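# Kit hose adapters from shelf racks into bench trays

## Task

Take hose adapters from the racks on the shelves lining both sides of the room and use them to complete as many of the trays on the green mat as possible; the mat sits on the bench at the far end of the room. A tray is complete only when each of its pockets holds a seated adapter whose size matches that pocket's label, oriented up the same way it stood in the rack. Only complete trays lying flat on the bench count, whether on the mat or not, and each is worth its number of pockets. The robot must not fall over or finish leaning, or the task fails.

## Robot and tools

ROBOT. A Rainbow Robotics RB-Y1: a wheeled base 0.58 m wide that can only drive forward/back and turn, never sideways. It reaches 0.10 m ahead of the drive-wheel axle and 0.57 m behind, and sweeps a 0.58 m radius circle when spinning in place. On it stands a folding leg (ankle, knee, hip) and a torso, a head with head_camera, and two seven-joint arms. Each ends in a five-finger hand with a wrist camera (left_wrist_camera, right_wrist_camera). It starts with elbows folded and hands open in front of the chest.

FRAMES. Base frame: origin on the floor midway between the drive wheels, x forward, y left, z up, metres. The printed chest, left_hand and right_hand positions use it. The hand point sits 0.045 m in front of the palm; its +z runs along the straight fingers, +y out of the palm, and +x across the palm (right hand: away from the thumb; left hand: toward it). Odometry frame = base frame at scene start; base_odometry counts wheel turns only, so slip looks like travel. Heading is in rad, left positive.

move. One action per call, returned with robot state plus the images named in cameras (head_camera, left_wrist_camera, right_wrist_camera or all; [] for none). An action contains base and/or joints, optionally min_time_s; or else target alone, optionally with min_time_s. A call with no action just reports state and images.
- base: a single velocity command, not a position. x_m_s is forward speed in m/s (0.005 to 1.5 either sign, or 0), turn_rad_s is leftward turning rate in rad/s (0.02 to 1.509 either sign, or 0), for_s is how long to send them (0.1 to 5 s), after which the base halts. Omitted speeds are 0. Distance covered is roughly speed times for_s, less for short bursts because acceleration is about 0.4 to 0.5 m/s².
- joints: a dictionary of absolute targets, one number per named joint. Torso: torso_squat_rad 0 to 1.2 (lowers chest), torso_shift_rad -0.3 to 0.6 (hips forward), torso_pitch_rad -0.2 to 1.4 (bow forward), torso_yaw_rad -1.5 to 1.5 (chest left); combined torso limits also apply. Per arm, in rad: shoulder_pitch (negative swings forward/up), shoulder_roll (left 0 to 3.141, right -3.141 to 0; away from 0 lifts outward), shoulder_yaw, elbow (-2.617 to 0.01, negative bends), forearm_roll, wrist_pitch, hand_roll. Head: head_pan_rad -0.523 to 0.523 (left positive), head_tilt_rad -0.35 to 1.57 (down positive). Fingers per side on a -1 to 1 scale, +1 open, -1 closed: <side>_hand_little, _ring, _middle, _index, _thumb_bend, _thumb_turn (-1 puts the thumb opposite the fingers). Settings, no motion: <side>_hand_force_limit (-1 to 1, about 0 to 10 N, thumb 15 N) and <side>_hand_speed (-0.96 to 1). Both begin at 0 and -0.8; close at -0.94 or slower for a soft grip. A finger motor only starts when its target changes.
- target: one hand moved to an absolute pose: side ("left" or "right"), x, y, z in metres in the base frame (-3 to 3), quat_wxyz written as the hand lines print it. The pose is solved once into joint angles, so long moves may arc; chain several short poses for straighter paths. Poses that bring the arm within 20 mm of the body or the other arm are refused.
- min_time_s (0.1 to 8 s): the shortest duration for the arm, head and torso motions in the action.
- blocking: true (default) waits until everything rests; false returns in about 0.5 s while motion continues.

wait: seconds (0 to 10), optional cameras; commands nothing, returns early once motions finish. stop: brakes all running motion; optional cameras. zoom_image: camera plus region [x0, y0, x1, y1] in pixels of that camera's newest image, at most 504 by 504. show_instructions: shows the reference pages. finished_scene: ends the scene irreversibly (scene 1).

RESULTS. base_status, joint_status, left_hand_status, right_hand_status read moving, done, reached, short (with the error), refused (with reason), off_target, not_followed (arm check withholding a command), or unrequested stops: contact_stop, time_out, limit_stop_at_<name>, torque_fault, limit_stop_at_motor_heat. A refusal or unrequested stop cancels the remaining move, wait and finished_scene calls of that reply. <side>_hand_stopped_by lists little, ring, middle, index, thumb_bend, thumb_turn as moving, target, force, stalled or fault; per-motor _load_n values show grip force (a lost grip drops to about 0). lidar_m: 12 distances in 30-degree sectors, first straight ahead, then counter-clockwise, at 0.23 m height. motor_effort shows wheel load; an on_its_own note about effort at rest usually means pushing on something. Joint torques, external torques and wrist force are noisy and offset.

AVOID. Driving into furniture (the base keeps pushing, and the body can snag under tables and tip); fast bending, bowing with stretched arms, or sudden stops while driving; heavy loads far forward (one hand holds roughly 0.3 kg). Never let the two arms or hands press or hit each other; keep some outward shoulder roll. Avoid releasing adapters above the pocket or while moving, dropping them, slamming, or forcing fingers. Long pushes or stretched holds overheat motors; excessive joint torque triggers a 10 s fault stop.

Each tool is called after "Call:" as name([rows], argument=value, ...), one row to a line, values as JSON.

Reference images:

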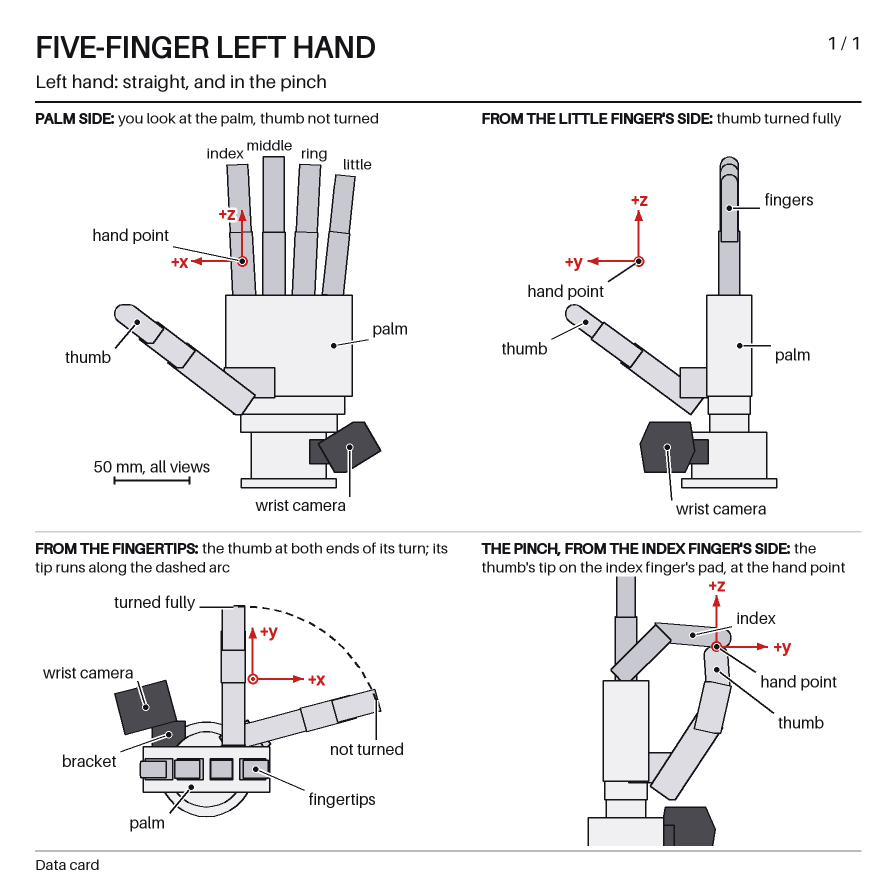

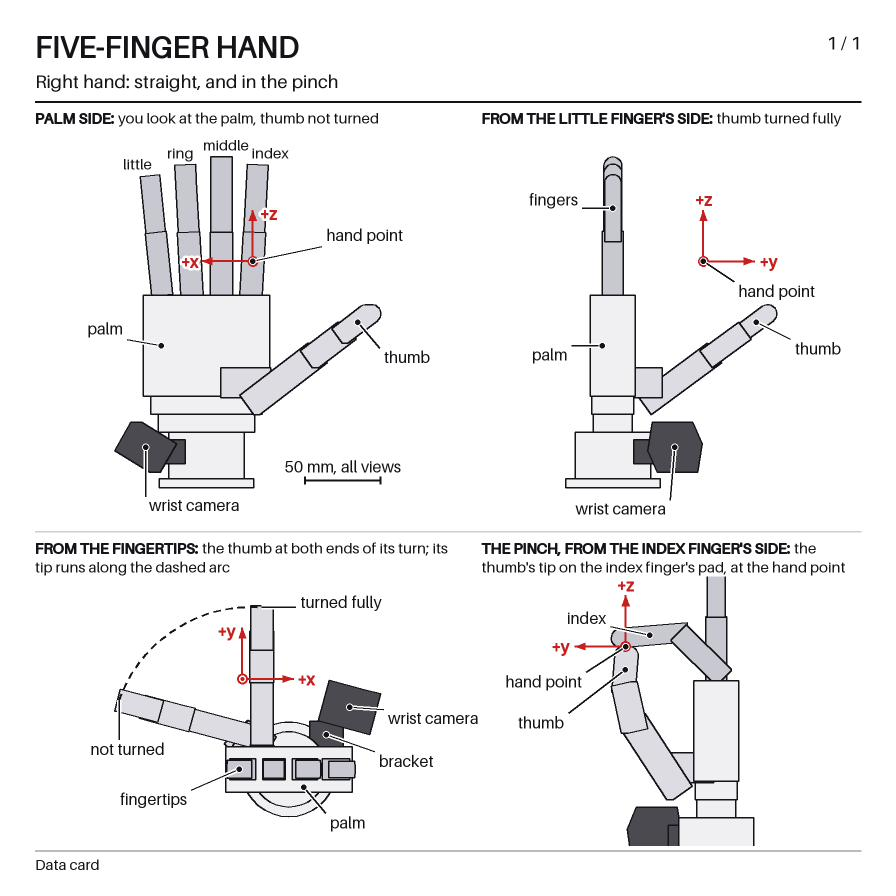

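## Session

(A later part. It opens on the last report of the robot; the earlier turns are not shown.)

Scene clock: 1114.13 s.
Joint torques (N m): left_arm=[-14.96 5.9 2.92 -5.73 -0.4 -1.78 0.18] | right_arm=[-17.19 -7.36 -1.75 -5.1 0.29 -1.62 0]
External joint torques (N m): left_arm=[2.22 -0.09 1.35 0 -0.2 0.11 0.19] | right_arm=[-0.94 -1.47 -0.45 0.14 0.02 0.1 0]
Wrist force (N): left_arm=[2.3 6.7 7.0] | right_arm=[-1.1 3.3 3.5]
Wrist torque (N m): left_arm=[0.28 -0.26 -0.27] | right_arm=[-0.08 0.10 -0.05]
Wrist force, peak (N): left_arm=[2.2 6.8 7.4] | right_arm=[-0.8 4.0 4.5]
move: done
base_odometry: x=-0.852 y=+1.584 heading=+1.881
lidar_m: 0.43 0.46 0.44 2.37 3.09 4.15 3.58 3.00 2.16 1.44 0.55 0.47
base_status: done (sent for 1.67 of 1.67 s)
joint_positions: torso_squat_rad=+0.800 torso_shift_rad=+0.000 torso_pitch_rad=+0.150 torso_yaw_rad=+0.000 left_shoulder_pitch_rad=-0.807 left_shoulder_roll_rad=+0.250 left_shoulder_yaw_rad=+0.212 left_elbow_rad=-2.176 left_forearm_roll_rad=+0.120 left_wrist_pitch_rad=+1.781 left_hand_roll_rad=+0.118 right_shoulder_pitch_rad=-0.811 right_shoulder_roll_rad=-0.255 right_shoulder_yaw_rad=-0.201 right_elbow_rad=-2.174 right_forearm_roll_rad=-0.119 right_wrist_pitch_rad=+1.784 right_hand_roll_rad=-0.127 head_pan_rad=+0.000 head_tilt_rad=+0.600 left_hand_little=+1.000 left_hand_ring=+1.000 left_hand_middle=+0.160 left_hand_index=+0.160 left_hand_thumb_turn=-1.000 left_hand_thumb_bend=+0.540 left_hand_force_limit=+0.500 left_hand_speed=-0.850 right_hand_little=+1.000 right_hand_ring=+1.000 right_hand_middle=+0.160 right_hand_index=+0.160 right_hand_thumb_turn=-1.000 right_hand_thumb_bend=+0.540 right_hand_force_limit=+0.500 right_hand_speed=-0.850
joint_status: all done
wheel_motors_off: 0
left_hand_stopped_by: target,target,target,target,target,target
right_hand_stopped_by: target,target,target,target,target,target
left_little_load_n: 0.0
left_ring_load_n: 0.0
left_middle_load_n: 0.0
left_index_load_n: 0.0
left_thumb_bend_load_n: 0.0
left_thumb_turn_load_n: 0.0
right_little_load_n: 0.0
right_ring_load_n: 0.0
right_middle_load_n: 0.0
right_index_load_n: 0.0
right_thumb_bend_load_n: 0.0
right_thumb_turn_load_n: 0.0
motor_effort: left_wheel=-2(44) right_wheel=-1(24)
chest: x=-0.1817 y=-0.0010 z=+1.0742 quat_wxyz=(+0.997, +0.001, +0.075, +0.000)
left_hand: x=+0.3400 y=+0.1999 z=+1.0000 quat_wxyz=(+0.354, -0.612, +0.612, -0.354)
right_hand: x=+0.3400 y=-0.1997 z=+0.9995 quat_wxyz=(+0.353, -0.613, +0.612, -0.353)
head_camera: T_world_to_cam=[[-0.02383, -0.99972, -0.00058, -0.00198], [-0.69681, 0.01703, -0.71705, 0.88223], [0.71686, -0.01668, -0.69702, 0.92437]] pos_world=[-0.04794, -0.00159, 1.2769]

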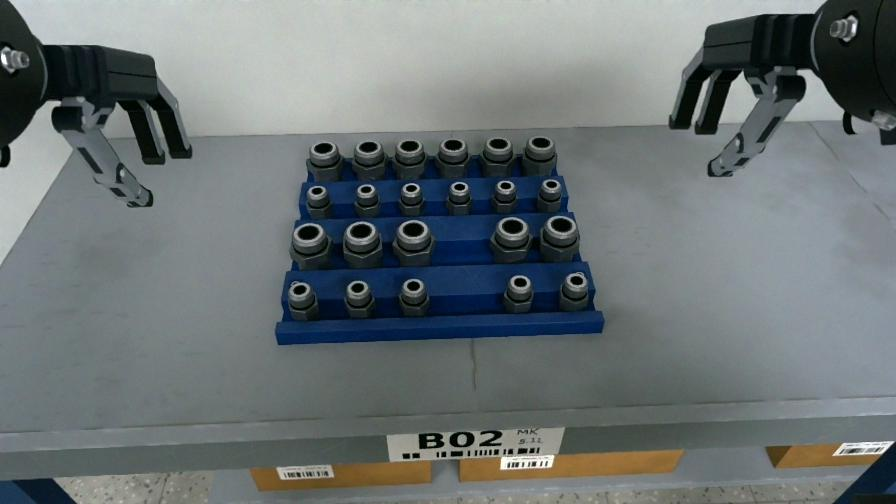

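Call:
move(target={"side":"right","x":0.3301,"y":-0.1232,"z":0.97,"quat_wxyz":[0.3536,-0.6124,0.6124,-0.3536]}, min_time_s=1.5)

Call:
move(target={"side":"right","x":0.3301,"y":-0.1232,"z":0.875,"quat_wxyz":[0.3536,-0.6124,0.6124,-0.3536]}, min_time_s=1.5)

Call:
move(target={"side":"left","x":0.3324,"y":0.1102,"z":0.97,"quat_wxyz":[0.3536,-0.6124,0.6124,-0.3536]}, min_time_s=1.5)

Call:
move(target={"side":"left","x":0.3324,"y":0.1102,"z":0.877,"quat_wxyz":[0.3536,-0.6124,0.6124,-0.3536]}, min_time_s=1.5, cameras=["all"])

Call:
zoom_image(camera="right_wrist_camera", region=[180, 80, 460, 330])

Call:
zoom_image(camera="left_wrist_camera", region=[50, 80, 330, 330])

Scene clock: 1119.40 s.
Joint torques (N m): left_arm=[-14.24 6.6 2.08 -5.92 -0.1 -1.77 0.42] | right_arm=[-15.45 -2.31 -0.61 -5.72 0.57 -1.74 -0.33]
External joint torques (N m): left_arm=[2.94 0.61 0.5 -0.19 0.09 0.11 0.43] | right_arm=[0.21 0.24 0.8 0.02 0.08 -0.07 -0.34]
Wrist force (N): left_arm=[2.1 6.8 7.1] | right_arm=[-1.3 4.2 3.6]
Wrist torque (N m): left_arm=[0.29 -0.23 -0.26] | right_arm=[-0.04 0.12 -0.21]
Wrist force, peak (N): left_arm=[2.3 7.0 7.2] | right_arm=[-2.0 3.5 4.7]
move: done
base_odometry: x=-0.852 y=+1.584 heading=+1.881
lidar_m: 0.44 0.45 0.45 2.38 3.10 4.15 3.58 3.00 2.17 1.44 0.54 0.46
base_status: not commanded
joint_positions: torso_squat_rad=+0.800 torso_shift_rad=+0.000 torso_pitch_rad=+0.150 torso_yaw_rad=+0.000 left_shoulder_pitch_rad=-0.807 left_shoulder_roll_rad=+0.250 left_shoulder_yaw_rad=+0.212 left_elbow_rad=-2.176 left_forearm_roll_rad=+0.120 left_wrist_pitch_rad=+1.781 left_hand_roll_rad=+0.118 right_shoulder_pitch_rad=-0.756 right_shoulder_roll_rad=-0.122 right_shoulder_yaw_rad=+0.047 right_elbow_rad=-2.196 right_forearm_roll_rad=+0.101 right_wrist_pitch_rad=+1.740 right_hand_roll_rad=-0.249 head_pan_rad=+0.000 head_tilt_rad=+0.600 left_hand_little=+1.000 left_hand_ring=+1.000 left_hand_middle=+0.160 left_hand_index=+0.160 left_hand_thumb_turn=-1.000 left_hand_thumb_bend=+0.540 left_hand_force_limit=+0.500 left_hand_speed=-0.850 right_hand_little=+1.000 right_hand_ring=+1.000 right_hand_middle=+0.160 right_hand_index=+0.160 right_hand_thumb_turn=-1.000 right_hand_thumb_bend=+0.540 right_hand_force_limit=+0.500 right_hand_speed=-0.850
joint_status: all done
wheel_motors_off: 0
left_hand_stopped_by: target,target,target,target,target,target
right_hand_stopped_by: target,target,target,target,target,target
left_little_load_n: 0.0
left_ring_load_n: 0.0
left_middle_load_n: 0.0
left_index_load_n: 0.0
left_thumb_bend_load_n: 0.0
left_thumb_turn_load_n: 0.5
right_little_load_n: 0.0
right_ring_load_n: 0.0
right_middle_load_n: 0.0
right_index_load_n: 0.0
right_thumb_bend_load_n: 0.0
right_thumb_turn_load_n: 0.0
motor_effort: left_wheel=-2(5) right_wheel=-1(2)
chest: x=-0.1817 y=-0.0010 z=+1.0742 quat_wxyz=(+0.997, +0.001, +0.075, +0.000)
left_hand: x=+0.3400 y=+0.1999 z=+1.0000 quat_wxyz=(+0.354, -0.612, +0.612, -0.354)
right_hand: x=+0.3301 y=-0.1234 z=+0.9700 quat_wxyz=(+0.353, -0.612, +0.612, -0.354)
right_hand_status: reached (checked arc that bows 4 mm and turns the hand up to 1 deg, planned for 1.5 s): 0 mm and 0.0 deg off.
pictures: none

Scene clock: 1121.23 s.
Joint torques (N m): left_arm=[-14.56 6.6 2.37 -5.76 -0.32 -1.59 0.33] | right_arm=[-13.39 0 -0.56 -7.16 0.7 -1.62 -0.45]
External joint torques (N m): left_arm=[2.62 0.61 0.8 -0.03 -0.13 0.3 0.34] | right_arm=[0.06 0.98 0.85 0.67 0.09 0.03 -0.45]
Wrist force (N): left_arm=[2.1 6.7 7.0] | right_arm=[-0.6 3.6 3.5]
Wrist torque (N m): left_arm=[0.30 -0.22 -0.27] | right_arm=[-0.04 -0.02 -0.20]
Wrist force, peak (N): left_arm=[2.1 6.9 7.3] | right_arm=[-1.8 3.3 4.8]
move: done
base_odometry: x=-0.852 y=+1.584 heading=+1.881
lidar_m: 0.43 0.45 0.45 2.38 3.11 4.14 3.58 3.01 2.16 1.44 0.54 0.47
base_status: not commanded
joint_positions: torso_squat_rad=+0.800 torso_shift_rad=+0.000 torso_pitch_rad=+0.150 torso_yaw_rad=+0.000 left_shoulder_pitch_rad=-0.807 left_shoulder_roll_rad=+0.250 left_shoulder_yaw_rad=+0.212 left_elbow_rad=-2.176 left_forearm_roll_rad=+0.120 left_wrist_pitch_rad=+1.781 left_hand_roll_rad=+0.118 right_shoulder_pitch_rad=-0.464 right_shoulder_roll_rad=-0.108 right_shoulder_yaw_rad=+0.151 right_elbow_rad=-2.140 right_forearm_roll_rad=+0.156 right_wrist_pitch_rad=+1.406 right_hand_roll_rad=-0.298 head_pan_rad=+0.000 head_tilt_rad=+0.600 left_hand_little=+1.000 left_hand_ring=+1.000 left_hand_middle=+0.160 left_hand_index=+0.160 left_hand_thumb_turn=-1.000 left_hand_thumb_bend=+0.540 left_hand_force_limit=+0.500 left_hand_speed=-0.850 right_hand_little=+1.000 right_hand_ring=+1.000 right_hand_middle=+0.160 right_hand_index=+0.160 right_hand_thumb_turn=-1.000 right_hand_thumb_bend=+0.540 right_hand_force_limit=+0.500 right_hand_speed=-0.850
joint_status: all done
wheel_motors_off: 0
left_hand_stopped_by: target,target,target,target,target,target
right_hand_stopped_by: target,target,target,target,target,target
left_little_load_n: 0.0
left_ring_load_n: 0.0
left_middle_load_n: 0.0
left_index_load_n: 0.0
left_thumb_bend_load_n: 0.0
left_thumb_turn_load_n: 0.0
right_little_load_n: 0.0
right_ring_load_n: 0.0
right_middle_load_n: 0.0
right_index_load_n: -0.5
right_thumb_bend_load_n: 0.0
right_thumb_turn_load_n: 0.0
motor_effort: left_wheel=-2(6) right_wheel=-1(2)
chest: x=-0.1817 y=-0.0010 z=+1.0742 quat_wxyz=(+0.997, +0.001, +0.075, +0.000)
left_hand: x=+0.3400 y=+0.1999 z=+1.0000 quat_wxyz=(+0.354, -0.612, +0.612, -0.354)
right_hand: x=+0.3299 y=-0.1234 z=+0.8751 quat_wxyz=(+0.353, -0.613, +0.612, -0.354)
right_hand_status: reached (checked arc that bows 7 mm and turns the hand up to 1 deg, planned for 1.5 s): 0 mm and 0.0 deg off.
pictures: none

Scene clock: 1123.07 s.
Joint torques (N m): left_arm=[-12.65 1.69 0.51 -5.39 -0.74 -1.75 0.3] | right_arm=[-13.77 -0.31 -0.29 -7.16 0.69 -1.61 -0.39]
External joint torques (N m): left_arm=[4.09 -0.31 -1.17 1.04 -0.29 0.08 0.31] | right_arm=[-0.32 0.67 1.11 0.67 0.08 0.04 -0.39]
Wrist force (N): left_arm=[2.0 6.7 7.1] | right_arm=[-1.0 3.4 3.8]
Wrist torque (N m): left_arm=[0.29 -0.18 -0.28] | right_arm=[-0.05 0.03 -0.20]
Wrist force, peak (N): left_arm=[2.5 6.9 7.1] | right_arm=[-1.1 4.6 3.9]
move: done
base_odometry: x=-0.852 y=+1.584 heading=+1.881
lidar_m: 0.44 0.45 0.44 2.38 3.10 4.14 3.58 3.00 2.16 1.43 0.55 0.45
base_status: not commanded
joint_positions: torso_squat_rad=+0.800 torso_shift_rad=+0.000 torso_pitch_rad=+0.150 torso_yaw_rad=+0.000 left_shoulder_pitch_rad=-0.769 left_shoulder_roll_rad=+0.100 left_shoulder_yaw_rad=-0.068 left_elbow_rad=-2.175 left_forearm_roll_rad=-0.130 left_wrist_pitch_rad=+1.732 left_hand_roll_rad=+0.261 right_shoulder_pitch_rad=-0.464 right_shoulder_roll_rad=-0.108 right_shoulder_yaw_rad=+0.151 right_elbow_rad=-2.140 right_forearm_roll_rad=+0.156 right_wrist_pitch_rad=+1.406 right_hand_roll_rad=-0.298 head_pan_rad=+0.000 head_tilt_rad=+0.600 left_hand_little=+1.000 left_hand_ring=+1.000 left_hand_middle=+0.160 left_hand_index=+0.160 left_hand_thumb_turn=-1.000 left_hand_thumb_bend=+0.540 left_hand_force_limit=+0.500 left_hand_speed=-0.850 right_hand_little=+1.000 right_hand_ring=+1.000 right_hand_middle=+0.160 right_hand_index=+0.160 right_hand_thumb_turn=-1.000 right_hand_thumb_bend=+0.540 right_hand_force_limit=+0.500 right_hand_speed=-0.850
joint_status: all done
wheel_motors_off: 0
left_hand_stopped_by: target,target,target,target,target,target
right_hand_stopped_by: target,target,target,target,target,target
left_little_load_n: -0.5
left_ring_load_n: 0.0
left_middle_load_n: 0.0
left_index_load_n: 0.0
left_thumb_bend_load_n: 0.0
left_thumb_turn_load_n: 0.5
right_little_load_n: 0.0
right_ring_load_n: 0.0
right_middle_load_n: 0.0
right_index_load_n: 0.0
right_thumb_bend_load_n: 0.0
right_thumb_turn_load_n: 0.0
motor_effort: left_wheel=-2(5) right_wheel=-1(2)
chest: x=-0.1817 y=-0.0010 z=+1.0742 quat_wxyz=(+0.997, +0.001, +0.075, +0.000)
left_hand: x=+0.3324 y=+0.1103 z=+0.9704 quat_wxyz=(+0.354, -0.612, +0.612, -0.354)
left_hand_status: reached (checked arc that bows 4 mm and turns the hand up to 2 deg, planned for 1.5 s): 0 mm and 0.1 deg off.
right_hand: x=+0.3299 y=-0.1234 z=+0.8751 quat_wxyz=(+0.353, -0.613, +0.612, -0.354)
pictures: none

Scene clock: 1124.90 s.
Joint torques (N m): left_arm=[-10.94 -0.59 0.13 -7.94 -0.83 -1.49 0.47] | right_arm=[-13.67 -0.33 -0.7 -7.01 0.68 -1.73 -0.5]
External joint torques (N m): left_arm=[3.73 -0.88 -1.47 0.72 -0.3 0.31 0.47] | right_arm=[-0.22 0.66 0.7 0.82 0.06 -0.08 -0.51]
Wrist force (N): left_arm=[2.2 6.7 7.2] | right_arm=[-1.4 4.1 3.9]
Wrist torque (N m): left_arm=[0.27 -0.23 -0.29] | right_arm=[0.06 0.11 -0.22]
Wrist force, peak (N): left_arm=[2.2 7.3 7.2] | right_arm=[-1.3 3.6 4.6]
move: done
base_odometry: x=-0.852 y=+1.584 heading=+1.881
lidar_m: 0.43 0.46 0.44 2.37 3.10 4.15 3.59 2.99 2.16 1.43 0.54 0.46
base_status: not commanded
joint_positions: torso_squat_rad=+0.800 torso_shift_rad=+0.000 torso_pitch_rad=+0.150 torso_yaw_rad=+0.000 left_shoulder_pitch_rad=-0.485 left_shoulder_roll_rad=+0.092 left_shoulder_yaw_rad=-0.173 left_elbow_rad=-2.121 left_forearm_roll_rad=-0.183 left_wrist_pitch_rad=+1.411 left_hand_roll_rad=+0.318 right_shoulder_pitch_rad=-0.464 right_shoulder_roll_rad=-0.108 right_shoulder_yaw_rad=+0.151 right_elbow_rad=-2.140 right_forearm_roll_rad=+0.156 right_wrist_pitch_rad=+1.406 right_hand_roll_rad=-0.298 head_pan_rad=+0.000 head_tilt_rad=+0.600 left_hand_little=+1.000 left_hand_ring=+1.000 left_hand_middle=+0.160 left_hand_index=+0.160 left_hand_thumb_turn=-1.000 left_hand_thumb_bend=+0.540 left_hand_force_limit=+0.500 left_hand_speed=-0.850 right_hand_little=+1.000 right_hand_ring=+1.000 right_hand_middle=+0.160 right_hand_index=+0.160 right_hand_thumb_turn=-1.000 right_hand_thumb_bend=+0.540 right_hand_force_limit=+0.500 right_hand_speed=-0.850
joint_status: all done
wheel_motors_off: 0
left_hand_stopped_by: target,target,target,target,target,target
right_hand_stopped_by: target,target,target,target,target,target
left_little_load_n: 0.0
left_ring_load_n: 0.0
left_middle_load_n: 0.0
left_index_load_n: 0.5
left_thumb_bend_load_n: 0.0
left_thumb_turn_load_n: 0.0
right_little_load_n: 0.0
right_ring_load_n: 0.0
right_middle_load_n: 0.0
right_index_load_n: 0.0
right_thumb_bend_load_n: 0.0
right_thumb_turn_load_n: 0.0
motor_effort: left_wheel=-4(5) right_wheel=-1(2)
chest: x=-0.1817 y=-0.0010 z=+1.0742 quat_wxyz=(+0.997, +0.001, +0.075, +0.000)
left_hand: x=+0.3324 y=+0.1103 z=+0.8774 quat_wxyz=(+0.354, -0.612, +0.612, -0.354)
left_hand_status: reached (checked arc that bows 7 mm and turns the hand up to 1 deg, planned for 1.5 s): 0 mm and 0.0 deg off.
right_hand: x=+0.3299 y=-0.1234 z=+0.8751 quat_wxyz=(+0.353, -0.613, +0.612, -0.354)
pictures: head_camera, left_wrist_camera, right_wrist_camera
head_camera: T_world_to_cam=[[-0.02383, -0.99972, -0.00058, -0.00198], [-0.69681, 0.01703, -0.71705, 0.88223], [0.71686, -0.01668, -0.69702, 0.92437]] pos_world=[-0.04794, -0.00159, 1.2769]
left_wrist_camera: T_world_to_cam=[[0.49055, -0.22099, 0.84292, -0.87525], [-0.53333, -0.84112, 0.08986, 0.19104], [0.68914, -0.49364, -0.53048, 0.40078]] pos_world=[0.25505, 0.1651, 0.93321]
right_wrist_camera: T_world_to_cam=[[-0.51338, -0.2757, -0.81266, 0.84441], [-0.55516, 0.82883, 0.06952, 0.22418], [0.6544, 0.48685, -0.57857, 0.46191]] pos_world=[0.25569, -0.17788, 0.93789]

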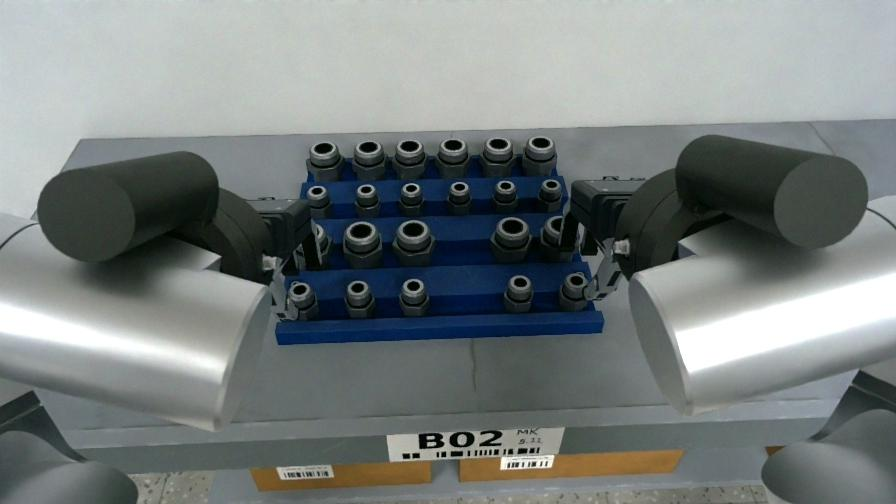

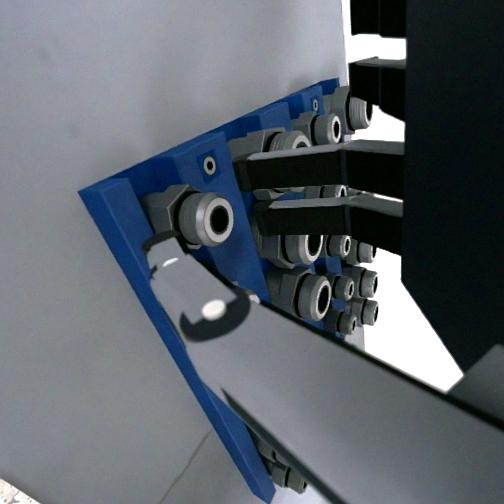

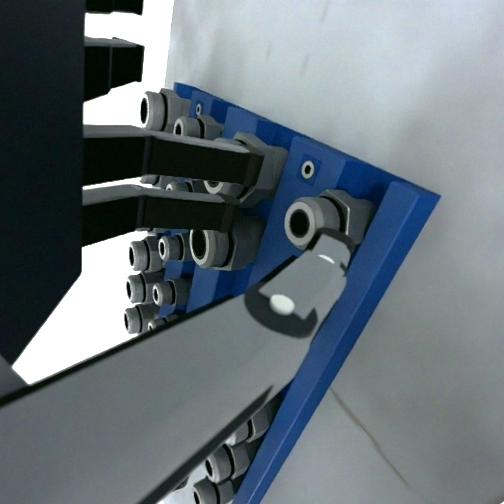

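Scaled by 1.800 from the camera's image (finer frame: 720x720).

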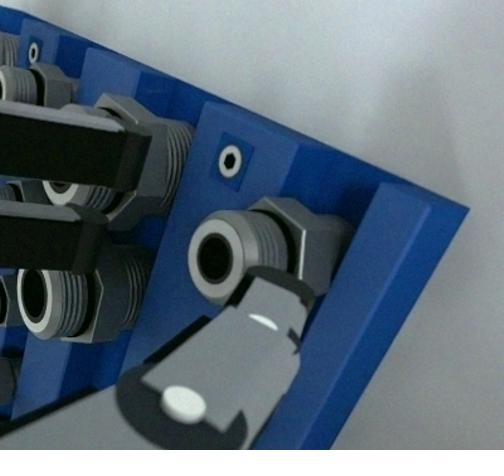

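Scaled by 1.800 from the camera's image (finer frame: 720x720).

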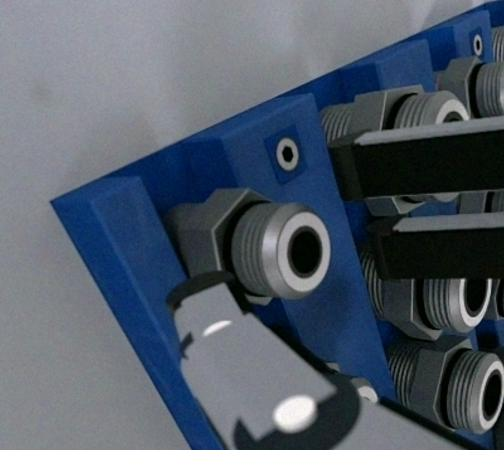

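Call:
move(target={"side":"right","x":0.3301,"y":-0.1232,"z":0.867,"quat_wxyz":[0.3536,-0.6124,0.6124,-0.3536]}, min_time_s=1.0, cameras=["all"])

Call:
zoom_image(camera="right_wrist_camera", region=[180, 80, 460, 330])

Scene clock: 1126.87 s.
Joint torques (N m): left_arm=[-11.42 -0.28 0.23 -8.03 -0.84 -1.79 0.29] | right_arm=[-12.81 0.14 -0.22 -7 0.72 -1.73 -0.5]
External joint torques (N m): left_arm=[3.25 -0.57 -1.37 0.63 -0.31 0.02 0.3] | right_arm=[0.49 1.03 1.17 0.99 0.1 -0.09 -0.5]
Wrist force (N): left_arm=[2.4 6.8 6.9] | right_arm=[-0.5 3.5 3.9]
Wrist torque (N m): left_arm=[0.30 -0.26 -0.27] | right_arm=[-0.10 -0.06 -0.17]
Wrist force, peak (N): left_arm=[2.2 7.0 7.2] | right_arm=[-0.6 3.8 4.4]
move: done
base_odometry: x=-0.852 y=+1.584 heading=+1.881
lidar_m: 0.44 0.46 0.45 2.38 3.09 4.16 3.58 3.01 2.17 1.44 0.54 0.46
base_status: not commanded
joint_positions: torso_squat_rad=+0.800 torso_shift_rad=+0.000 torso_pitch_rad=+0.150 torso_yaw_rad=+0.000 left_shoulder_pitch_rad=-0.485 left_shoulder_roll_rad=+0.092 left_shoulder_yaw_rad=-0.173 left_elbow_rad=-2.121 left_forearm_roll_rad=-0.183 left_wrist_pitch_rad=+1.411 left_hand_roll_rad=+0.318 right_shoulder_pitch_rad=-0.444 right_shoulder_roll_rad=-0.108 right_shoulder_yaw_rad=+0.158 right_elbow_rad=-2.129 right_forearm_roll_rad=+0.161 right_wrist_pitch_rad=+1.377 right_hand_roll_rad=-0.304 head_pan_rad=+0.000 head_tilt_rad=+0.600 left_hand_little=+1.000 left_hand_ring=+1.000 left_hand_middle=+0.160 left_hand_index=+0.160 left_hand_thumb_turn=-1.000 left_hand_thumb_bend=+0.540 left_hand_force_limit=+0.500 left_hand_speed=-0.850 right_hand_little=+1.000 right_hand_ring=+1.000 right_hand_middle=+0.160 right_hand_index=+0.160 right_hand_thumb_turn=-1.000 right_hand_thumb_bend=+0.540 right_hand_force_limit=+0.500 right_hand_speed=-0.850
joint_status: all done
wheel_motors_off: 0
left_hand_stopped_by: target,target,target,target,target,target
right_hand_stopped_by: target,target,target,target,target,target
left_little_load_n: 0.0
left_ring_load_n: 0.0
left_middle_load_n: 0.0
left_index_load_n: 0.0
left_thumb_bend_load_n: 0.0
left_thumb_turn_load_n: 0.0
right_little_load_n: 0.0
right_ring_load_n: 0.0
right_middle_load_n: 0.0
right_index_load_n: 0.0
right_thumb_bend_load_n: 0.0
right_thumb_turn_load_n: 0.0
motor_effort: left_wheel=-2(5) right_wheel=+0(2)
chest: x=-0.1817 y=-0.0010 z=+1.0742 quat_wxyz=(+0.997, +0.001, +0.075, +0.000)
left_hand: x=+0.3324 y=+0.1103 z=+0.8774 quat_wxyz=(+0.354, -0.612, +0.612, -0.354)
right_hand: x=+0.3299 y=-0.1234 z=+0.8671 quat_wxyz=(+0.353, -0.612, +0.612, -0.354)
right_hand_status: reached (checked arc that bows 0 mm and turns the hand up to 0 deg, planned for 1.0 s): 0 mm and 0.0 deg off.
pictures: head_camera, left_wrist_camera, right_wrist_camera
head_camera: T_world_to_cam=[[-0.02383, -0.99972, -0.00058, -0.00198], [-0.69681, 0.01703, -0.71705, 0.88223], [0.71686, -0.01668, -0.69702, 0.92437]] pos_world=[-0.04794, -0.00159, 1.2769]
left_wrist_camera: T_world_to_cam=[[0.49055, -0.22099, 0.84292, -0.87525], [-0.53333, -0.84112, 0.08986, 0.19104], [0.68914, -0.49364, -0.53048, 0.40078]] pos_world=[0.25505, 0.1651, 0.93321]
right_wrist_camera: T_world_to_cam=[[-0.51344, -0.27555, -0.81268, 0.83805], [-0.55504, 0.82891, 0.06962, 0.22463], [0.65446, 0.48682, -0.57853, 0.45728]] pos_world=[0.25569, -0.17788, 0.92999]

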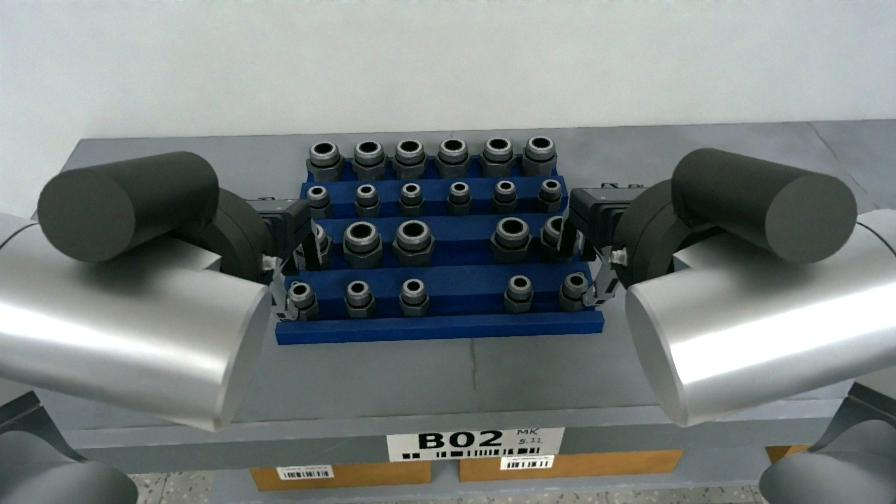

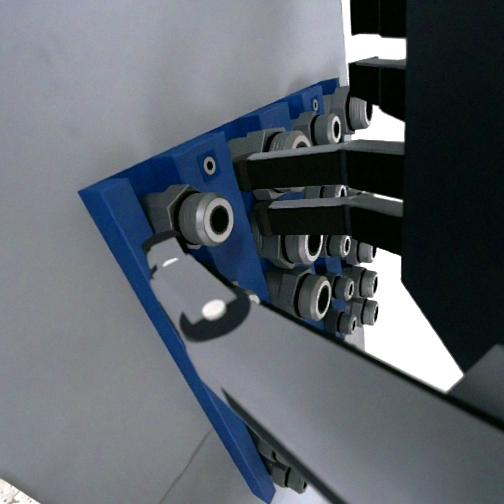

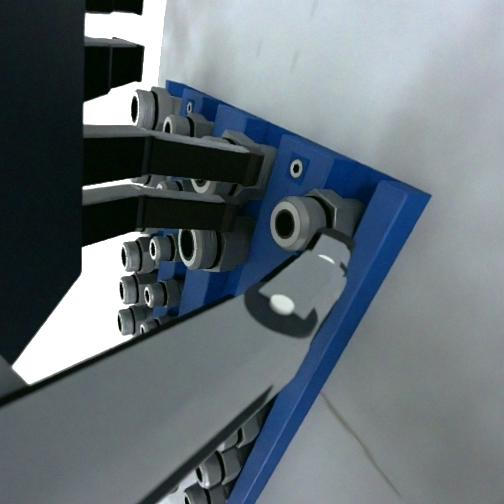

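Scaled by 1.800 from the camera's image (finer frame: 720x720).

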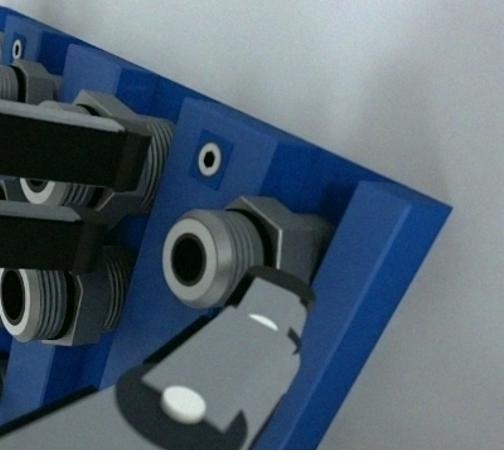

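Call:
move(target={"side":"right","x":0.331,"y":-0.123,"z":0.851,"quat_wxyz":[0.3536,-0.6124,0.6124,-0.3536]}, min_time_s=1.0)

Call:
move(target={"side":"left","x":0.3324,"y":0.1115,"z":0.857,"quat_wxyz":[0.3536,-0.6124,0.6124,-0.3536]}, min_time_s=1.0)

Call:
move(joints={"right_hand_speed":-0.92,"left_hand_speed":-0.92,"right_hand_index":-0.35,"right_hand_middle":-0.35,"right_hand_thumb_bend":0.0,"left_hand_index":-0.35,"left_hand_middle":-0.35,"left_hand_thumb_bend":0.0})

Call:
move(target={"side":"right","x":0.331,"y":-0.123,"z":0.869,"quat_wxyz":[0.3536,-0.6124,0.6124,-0.3536]}, min_time_s=1.5)

Call:
move(target={"side":"left","x":0.3324,"y":0.1115,"z":0.875,"quat_wxyz":[0.3536,-0.6124,0.6124,-0.3536]}, min_time_s=1.5, cameras=["all"])

Scene clock: 1128.67 s.
Joint torques (N m): left_arm=[-11.03 0.04 0.19 -8 -0.92 -1.77 0.19] | right_arm=[-12.95 0.02 -0.17 -7.43 0.79 -1.73 -0.5]
External joint torques (N m): left_arm=[3.65 -0.26 -1.41 0.66 -0.4 0.04 0.2] | right_arm=[0.09 0.74 1.23 0.86 0.15 -0.09 -0.51]
Wrist force (N): left_arm=[2.2 6.9 6.9] | right_arm=[-0.9 3.4 3.8]
Wrist torque (N m): left_arm=[0.31 -0.26 -0.27] | right_arm=[-0.11 0.03 -0.20]
Wrist force, peak (N): left_arm=[2.2 7.0 7.2] | right_arm=[-1.0 4.5 4.3]
move: done
base_odometry: x=-0.852 y=+1.584 heading=+1.881
lidar_m: 0.43 0.45 0.45 2.36 3.10 4.15 3.57 3.00 2.16 1.44 0.54 0.46
base_status: not commanded
joint_positions: torso_squat_rad=+0.800 torso_shift_rad=+0.000 torso_pitch_rad=+0.150 torso_yaw_rad=+0.000 left_shoulder_pitch_rad=-0.485 left_shoulder_roll_rad=+0.092 left_shoulder_yaw_rad=-0.173 left_elbow_rad=-2.121 left_forearm_roll_rad=-0.183 left_wrist_pitch_rad=+1.411 left_hand_roll_rad=+0.318 right_shoulder_pitch_rad=-0.409 right_shoulder_roll_rad=-0.108 right_shoulder_yaw_rad=+0.172 right_elbow_rad=-2.100 right_forearm_roll_rad=+0.172 right_wrist_pitch_rad=+1.315 right_hand_roll_rad=-0.316 head_pan_rad=+0.000 head_tilt_rad=+0.600 left_hand_little=+1.000 left_hand_ring=+1.000 left_hand_middle=+0.160 left_hand_index=+0.160 left_hand_thumb_turn=-1.000 left_hand_thumb_bend=+0.540 left_hand_force_limit=+0.500 left_hand_speed=-0.850 right_hand_little=+1.000 right_hand_ring=+1.000 right_hand_middle=+0.160 right_hand_index=+0.160 right_hand_thumb_turn=-1.000 right_hand_thumb_bend=+0.540 right_hand_force_limit=+0.500 right_hand_speed=-0.850
joint_status: all done
wheel_motors_off: 0
left_hand_stopped_by: target,target,target,target,target,target
right_hand_stopped_by: target,target,target,target,target,target
left_little_load_n: 0.0
left_ring_load_n: 0.0
left_middle_load_n: 0.0
left_index_load_n: 0.0
left_thumb_bend_load_n: 0.0
left_thumb_turn_load_n: 0.0
right_little_load_n: 0.0
right_ring_load_n: 0.0
right_middle_load_n: 0.0
right_index_load_n: 0.0
right_thumb_bend_load_n: 0.0
right_thumb_turn_load_n: 0.0
motor_effort: left_wheel=-3(4) right_wheel=-2(2)
chest: x=-0.1817 y=-0.0010 z=+1.0742 quat_wxyz=(+0.997, +0.001, +0.075, +0.000)
left_hand: x=+0.3324 y=+0.1103 z=+0.8774 quat_wxyz=(+0.354, -0.612, +0.612, -0.354)
right_hand: x=+0.3310 y=-0.1232 z=+0.8510 quat_wxyz=(+0.353, -0.612, +0.612, -0.354)
right_hand_status: reached (checked arc that bows 0 mm and turns the hand up to 0 deg, planned for 1.0 s): 0 mm and 0.0 deg off.
pictures: none

Scene clock: 1130.00 s.
Joint torques (N m): left_arm=[-10.75 2.27 0.16 -8.06 -0.85 -1.71 0.33] | right_arm=[-12.84 -0.06 -0.26 -7.36 0.7 -1.72 -0.4]
External joint torques (N m): left_arm=[3.53 2.18 -1.43 1.01 -0.32 0.09 0.34] | right_arm=[0.19 0.66 1.13 0.93 0.05 -0.08 -0.4]
Wrist force (N): left_arm=[2.0 6.9 7.2] | right_arm=[-1.8 4.2 3.7]
Wrist torque (N m): left_arm=[0.29 -0.20 -0.29] | right_arm=[0.01 0.16 -0.23]
Wrist force, peak (N): left_arm=[2.1 7.0 7.2] | right_arm=[-1.8 4.2 3.7]
move: done
base_odometry: x=-0.852 y=+1.584 heading=+1.881
lidar_m: 0.43 0.47 0.44 2.37 3.09 4.15 3.58 3.01 2.16 1.43 0.54 0.46
base_status: not commanded
joint_positions: torso_squat_rad=+0.800 torso_shift_rad=+0.000 torso_pitch_rad=+0.150 torso_yaw_rad=+0.000 left_shoulder_pitch_rad=-0.435 left_shoulder_roll_rad=+0.095 left_shoulder_yaw_rad=-0.189 left_elbow_rad=-2.093 left_forearm_roll_rad=-0.192 left_wrist_pitch_rad=+1.337 left_hand_roll_rad=+0.333 right_shoulder_pitch_rad=-0.409 right_shoulder_roll_rad=-0.108 right_shoulder_yaw_rad=+0.172 right_elbow_rad=-2.100 right_forearm_roll_rad=+0.172 right_wrist_pitch_rad=+1.315 right_hand_roll_rad=-0.316 head_pan_rad=+0.000 head_tilt_rad=+0.600 left_hand_little=+1.000 left_hand_ring=+1.000 left_hand_middle=+0.160 left_hand_index=+0.160 left_hand_thumb_turn=-1.000 left_hand_thumb_bend=+0.540 left_hand_force_limit=+0.500 left_hand_speed=-0.850 right_hand_little=+1.000 right_hand_ring=+1.000 right_hand_middle=+0.160 right_hand_index=+0.160 right_hand_thumb_turn=-1.000 right_hand_thumb_bend=+0.540 right_hand_force_limit=+0.500 right_hand_speed=-0.850
joint_status: all done
wheel_motors_off: 0
left_hand_stopped_by: target,target,target,target,target,target
right_hand_stopped_by: target,target,target,target,target,target
left_little_load_n: 0.0
left_ring_load_n: 0.0
left_middle_load_n: 0.0
left_index_load_n: 0.0
left_thumb_bend_load_n: 0.0
left_thumb_turn_load_n: 0.0
right_little_load_n: 0.0
right_ring_load_n: 0.0
right_middle_load_n: 0.0
right_index_load_n: 0.0
right_thumb_bend_load_n: 0.0
right_thumb_turn_load_n: 0.0
motor_effort: left_wheel=-2(5) right_wheel=-1(2)
chest: x=-0.1817 y=-0.0010 z=+1.0742 quat_wxyz=(+0.997, +0.001, +0.075, +0.000)
left_hand: x=+0.3325 y=+0.1114 z=+0.8574 quat_wxyz=(+0.354, -0.612, +0.612, -0.354)
left_hand_status: reached (checked arc that bows 1 mm and turns the hand up to 0 deg, planned for 1.0 s): 0 mm and 0.1 deg off.
right_hand: x=+0.3310 y=-0.1232 z=+0.8510 quat_wxyz=(+0.353, -0.612, +0.612, -0.354)
pictures: none

Scene clock: 1133.43 s.
Joint torques (N m): left_arm=[-9.5 0.6 0.62 -8.66 0.65 0.07 0.22] | right_arm=[-12.02 0.1 -0.23 -6.7 -0.27 -0.24 -0.48]
External joint torques (N m): left_arm=[4.78 0.51 -0.98 0.41 1.19 1.87 0.22] | right_arm=[1.02 0.82 1.17 1.59 -0.91 1.39 -0.49]
Wrist force (N): left_arm=[0.7 4.2 17.3] | right_arm=[0.5 -1.2 7.2]
Wrist torque (N m): left_arm=[0.54 -0.14 -0.24] | right_arm=[0.02 0.04 -0.26]
Wrist force, peak (N): left_arm=[0.4 4.7 17.5] | right_arm=[1.3 -0.3 8.3]
move: off_target
base_odometry: x=-0.852 y=+1.584 heading=+1.881
lidar_m: 0.43 0.46 0.45 2.37 3.10 4.14 3.59 3.01 2.17 1.43 0.53 0.46
base_status: not commanded
joint_positions: torso_squat_rad=+0.800 torso_shift_rad=+0.000 torso_pitch_rad=+0.150 torso_yaw_rad=+0.000 left_shoulder_pitch_rad=-0.436 left_shoulder_roll_rad=+0.095 left_shoulder_yaw_rad=-0.189 left_elbow_rad=-2.093 left_forearm_roll_rad=-0.193 left_wrist_pitch_rad=+1.336 left_hand_roll_rad=+0.333 right_shoulder_pitch_rad=-0.409 right_shoulder_roll_rad=-0.108 right_shoulder_yaw_rad=+0.172 right_elbow_rad=-2.100 right_forearm_roll_rad=+0.172 right_wrist_pitch_rad=+1.314 right_hand_roll_rad=-0.316 head_pan_rad=+0.000 head_tilt_rad=+0.600 left_hand_little=+1.000 left_hand_ring=+1.000 left_hand_middle=-0.031 left_hand_index=-0.032 left_hand_thumb_turn=-1.000 left_hand_thumb_bend=+0.194 left_hand_force_limit=+0.500 left_hand_speed=-0.920 right_hand_little=+1.000 right_hand_ring=+1.000 right_hand_middle=-0.128 right_hand_index=-0.121 right_hand_thumb_turn=-1.000 right_hand_thumb_bend=+0.373 right_hand_force_limit=+0.500 right_hand_speed=-0.920
joint_status: left_hand_middle off_target (ended at -0.031, target -0.350); left_hand_index off_target (ended at -0.032, target -0.350); left_hand_thumb_bend off_target (ended at +0.194, target +0.000); right_hand_middle off_target (ended at -0.128, target -0.350); right_hand_index off_target (ended at -0.121, target -0.350); right_hand_thumb_bend off_target (ended at +0.373, target +0.000); the others done
wheel_motors_off: 0
left_hand_stopped_by: target,target,force,force,force,target
right_hand_stopped_by: target,target,force,force,force,target
left_little_load_n: 0.0
left_ring_load_n: 0.0
left_middle_load_n: 12.5
left_index_load_n: 15.5
left_thumb_bend_load_n: 11.0
left_thumb_turn_load_n: 1.5
right_little_load_n: 0.0
right_ring_load_n: 0.0
right_middle_load_n: 9.0
right_index_load_n: 8.5
right_thumb_bend_load_n: 10.5
right_thumb_turn_load_n: 1.5
motor_effort: left_wheel=-3(5) right_wheel=-1(2)
chest: x=-0.1817 y=-0.0010 z=+1.0742 quat_wxyz=(+0.997, +0.001, +0.075, +0.000)
left_hand: x=+0.3327 y=+0.1116 z=+0.8576 quat_wxyz=(+0.354, -0.612, +0.612, -0.354)
right_hand: x=+0.3312 y=-0.1232 z=+0.8513 quat_wxyz=(+0.354, -0.612, +0.612, -0.354)
pictures: none

Scene clock: 1135.27 s.
Joint torques (N m): left_arm=[-9.02 0.47 0.01 -8.69 0.66 0.04 0.26] | right_arm=[-15.5 0.05 -2.34 -8.35 0.47 -1.56 0.17]
External joint torques (N m): left_arm=[5.27 0.38 -1.59 0.38 1.2 1.84 0.27] | right_arm=[-2.15 0.94 -0.94 -0.37 -0.16 0.09 0.17]
Wrist force (N): left_arm=[0.5 4.4 17.2] | right_arm=[-0.9 4.8 4.0]
Wrist torque (N m): left_arm=[0.57 -0.13 -0.25] | right_arm=[0.01 0.01 0.00]
Wrist force, peak (N): left_arm=[0.8 4.4 17.5] | right_arm=[-1.9 2.1 8.7]
move: done
base_odometry: x=-0.852 y=+1.584 heading=+1.881
lidar_m: 0.44 0.46 0.44 2.37 3.10 4.15 3.59 3.00 2.16 1.43 0.53 0.46
base_status: not commanded
joint_positions: torso_squat_rad=+0.800 torso_shift_rad=+0.000 torso_pitch_rad=+0.150 torso_yaw_rad=+0.000 left_shoulder_pitch_rad=-0.436 left_shoulder_roll_rad=+0.095 left_shoulder_yaw_rad=-0.189 left_elbow_rad=-2.093 left_forearm_roll_rad=-0.193 left_wrist_pitch_rad=+1.336 left_hand_roll_rad=+0.333 right_shoulder_pitch_rad=-0.448 right_shoulder_roll_rad=-0.108 right_shoulder_yaw_rad=+0.158 right_elbow_rad=-2.126 right_forearm_roll_rad=+0.162 right_wrist_pitch_rad=+1.375 right_hand_roll_rad=-0.304 head_pan_rad=+0.000 head_tilt_rad=+0.600 left_hand_little=+1.000 left_hand_ring=+1.000 left_hand_middle=-0.031 left_hand_index=-0.032 left_hand_thumb_turn=-1.000 left_hand_thumb_bend=+0.194 left_hand_force_limit=+0.500 left_hand_speed=-0.920 right_hand_little=+1.000 right_hand_ring=+1.000 right_hand_middle=-0.128 right_hand_index=-0.121 right_hand_thumb_turn=-1.000 right_hand_thumb_bend=+0.373 right_hand_force_limit=+0.500 right_hand_speed=-0.920
joint_status: all done
wheel_motors_off: 0
left_hand_stopped_by: target,target,force,force,force,target
right_hand_stopped_by: target,target,force,force,force,target
left_little_load_n: 0.0
left_ring_load_n: 0.0
left_middle_load_n: 12.5
left_index_load_n: 15.5
left_thumb_bend_load_n: 11.5
left_thumb_turn_load_n: 1.5
right_little_load_n: 0.0
right_ring_load_n: 0.0
right_middle_load_n: 6.5
right_index_load_n: 9.0
right_thumb_bend_load_n: 10.5
right_thumb_turn_load_n: 2.5
motor_effort: left_wheel=-1(4) right_wheel=-1(2)
chest: x=-0.1817 y=-0.0010 z=+1.0742 quat_wxyz=(+0.997, +0.001, +0.075, +0.000)
left_hand: x=+0.3327 y=+0.1116 z=+0.8576 quat_wxyz=(+0.354, -0.612, +0.612, -0.354)
right_hand: x=+0.3310 y=-0.1229 z=+0.8680 quat_wxyz=(+0.354, -0.612, +0.612, -0.354)
right_hand_status: reached (checked arc that bows 0 mm and turns the hand up to 0 deg, planned for 1.5 s): 1 mm and 0.1 deg off.
pictures: none

Scene clock: 1137.10 s.
Joint torques (N m): left_arm=[-13.5 -1.2 3.15 -10.32 0.03 -1.02 -0.28] | right_arm=[-15.43 0 -2.25 -8.18 0.54 -1.4 0.17]
External joint torques (N m): left_arm=[1.09 -1.49 1.53 -1.59 0.56 0.79 -0.27] | right_arm=[-2.08 0.89 -0.85 -0.2 -0.09 0.24 0.16]
Wrist force (N): left_arm=[1.9 6.4 10.7] | right_arm=[-1.1 4.1 4.6]
Wrist torque (N m): left_arm=[0.45 -0.21 -0.46] | right_arm=[-0.15 0.03 -0.05]
Wrist force, peak (N): left_arm=[0.9 4.7 17.5] | right_arm=[-0.5 5.0 4.7]
move: done
base_odometry: x=-0.852 y=+1.584 heading=+1.881
lidar_m: 0.43 0.46 0.45 2.36 3.08 4.15 3.56 3.00 2.16 1.44 0.54 0.46
base_status: not commanded
joint_positions: torso_squat_rad=+0.800 torso_shift_rad=+0.000 torso_pitch_rad=+0.150 torso_yaw_rad=+0.000 left_shoulder_pitch_rad=-0.475 left_shoulder_roll_rad=+0.095 left_shoulder_yaw_rad=-0.175 left_elbow_rad=-2.118 left_forearm_roll_rad=-0.182 left_wrist_pitch_rad=+1.396 left_hand_roll_rad=+0.319 right_shoulder_pitch_rad=-0.448 right_shoulder_roll_rad=-0.108 right_shoulder_yaw_rad=+0.158 right_elbow_rad=-2.126 right_forearm_roll_rad=+0.162 right_wrist_pitch_rad=+1.375 right_hand_roll_rad=-0.304 head_pan_rad=+0.000 head_tilt_rad=+0.600 left_hand_little=+1.000 left_hand_ring=+1.000 left_hand_middle=-0.031 left_hand_index=-0.032 left_hand_thumb_turn=-1.000 left_hand_thumb_bend=+0.194 left_hand_force_limit=+0.500 left_hand_speed=-0.920 right_hand_little=+1.000 right_hand_ring=+1.000 right_hand_middle=-0.128 right_hand_index=-0.121 right_hand_thumb_turn=-1.000 right_hand_thumb_bend=+0.373 right_hand_force_limit=+0.500 right_hand_speed=-0.920
joint_status: all done
wheel_motors_off: 0
left_hand_stopped_by: target,target,force,force,force,target
right_hand_stopped_by: target,target,force,force,force,target
left_little_load_n: 0.0
left_ring_load_n: 0.0
left_middle_load_n: 6.5
left_index_load_n: 12.0
left_thumb_bend_load_n: 9.5
left_thumb_turn_load_n: 1.5
right_little_load_n: 0.0
right_ring_load_n: 0.0
right_middle_load_n: 6.5
right_index_load_n: 9.0
right_thumb_bend_load_n: 10.5
right_thumb_turn_load_n: 2.5
motor_effort: left_wheel=-5(6) right_wheel=-1(2)
chest: x=-0.1817 y=-0.0010 z=+1.0742 quat_wxyz=(+0.997, +0.001, +0.075, +0.000)
left_hand: x=+0.3325 y=+0.1113 z=+0.8743 quat_wxyz=(+0.354, -0.612, +0.612, -0.354)
left_hand_status: reached (checked arc that bows 0 mm and turns the hand up to 0 deg, planned for 1.5 s): 1 mm and 0.1 deg off.
right_hand: x=+0.3310 y=-0.1229 z=+0.8680 quat_wxyz=(+0.354, -0.612, +0.612, -0.354)
pictures: head_camera, left_wrist_camera, right_wrist_camera
head_camera: T_world_to_cam=[[-0.02383, -0.99972, -0.00059, -0.00198], [-0.69676, 0.01703, -0.7171, 0.8823], [0.71691, -0.01668, -0.69696, 0.9243]] pos_world=[-0.04795, -0.00159, 1.2769]
left_wrist_camera: T_world_to_cam=[[0.48892, -0.22109, 0.84384, -0.87272], [-0.5338, -0.84091, 0.08897, 0.19315], [0.68993, -0.49395, -0.52916, 0.39808]] pos_world=[0.25516, 0.1661, 0.9299]
right_wrist_camera: T_world_to_cam=[[-0.51146, -0.27558, -0.81392, 0.83991], [-0.55561, 0.82861, 0.06858, 0.22577], [0.65553, 0.4873, -0.57691, 0.4551]] pos_world=[0.25669, -0.17738, 0.93069]

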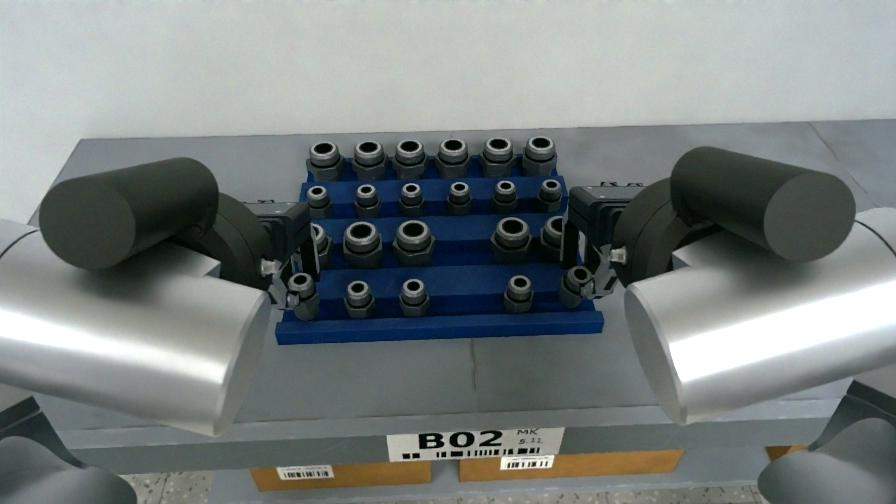

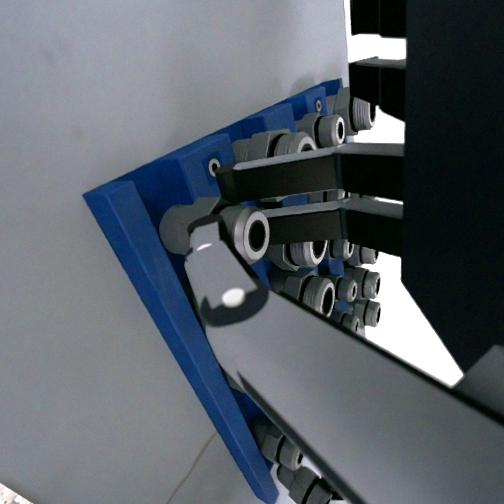

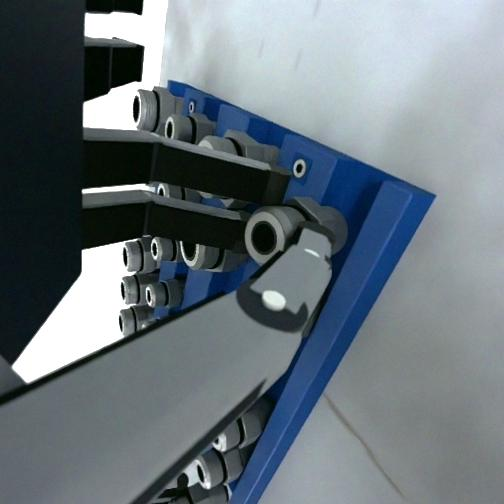

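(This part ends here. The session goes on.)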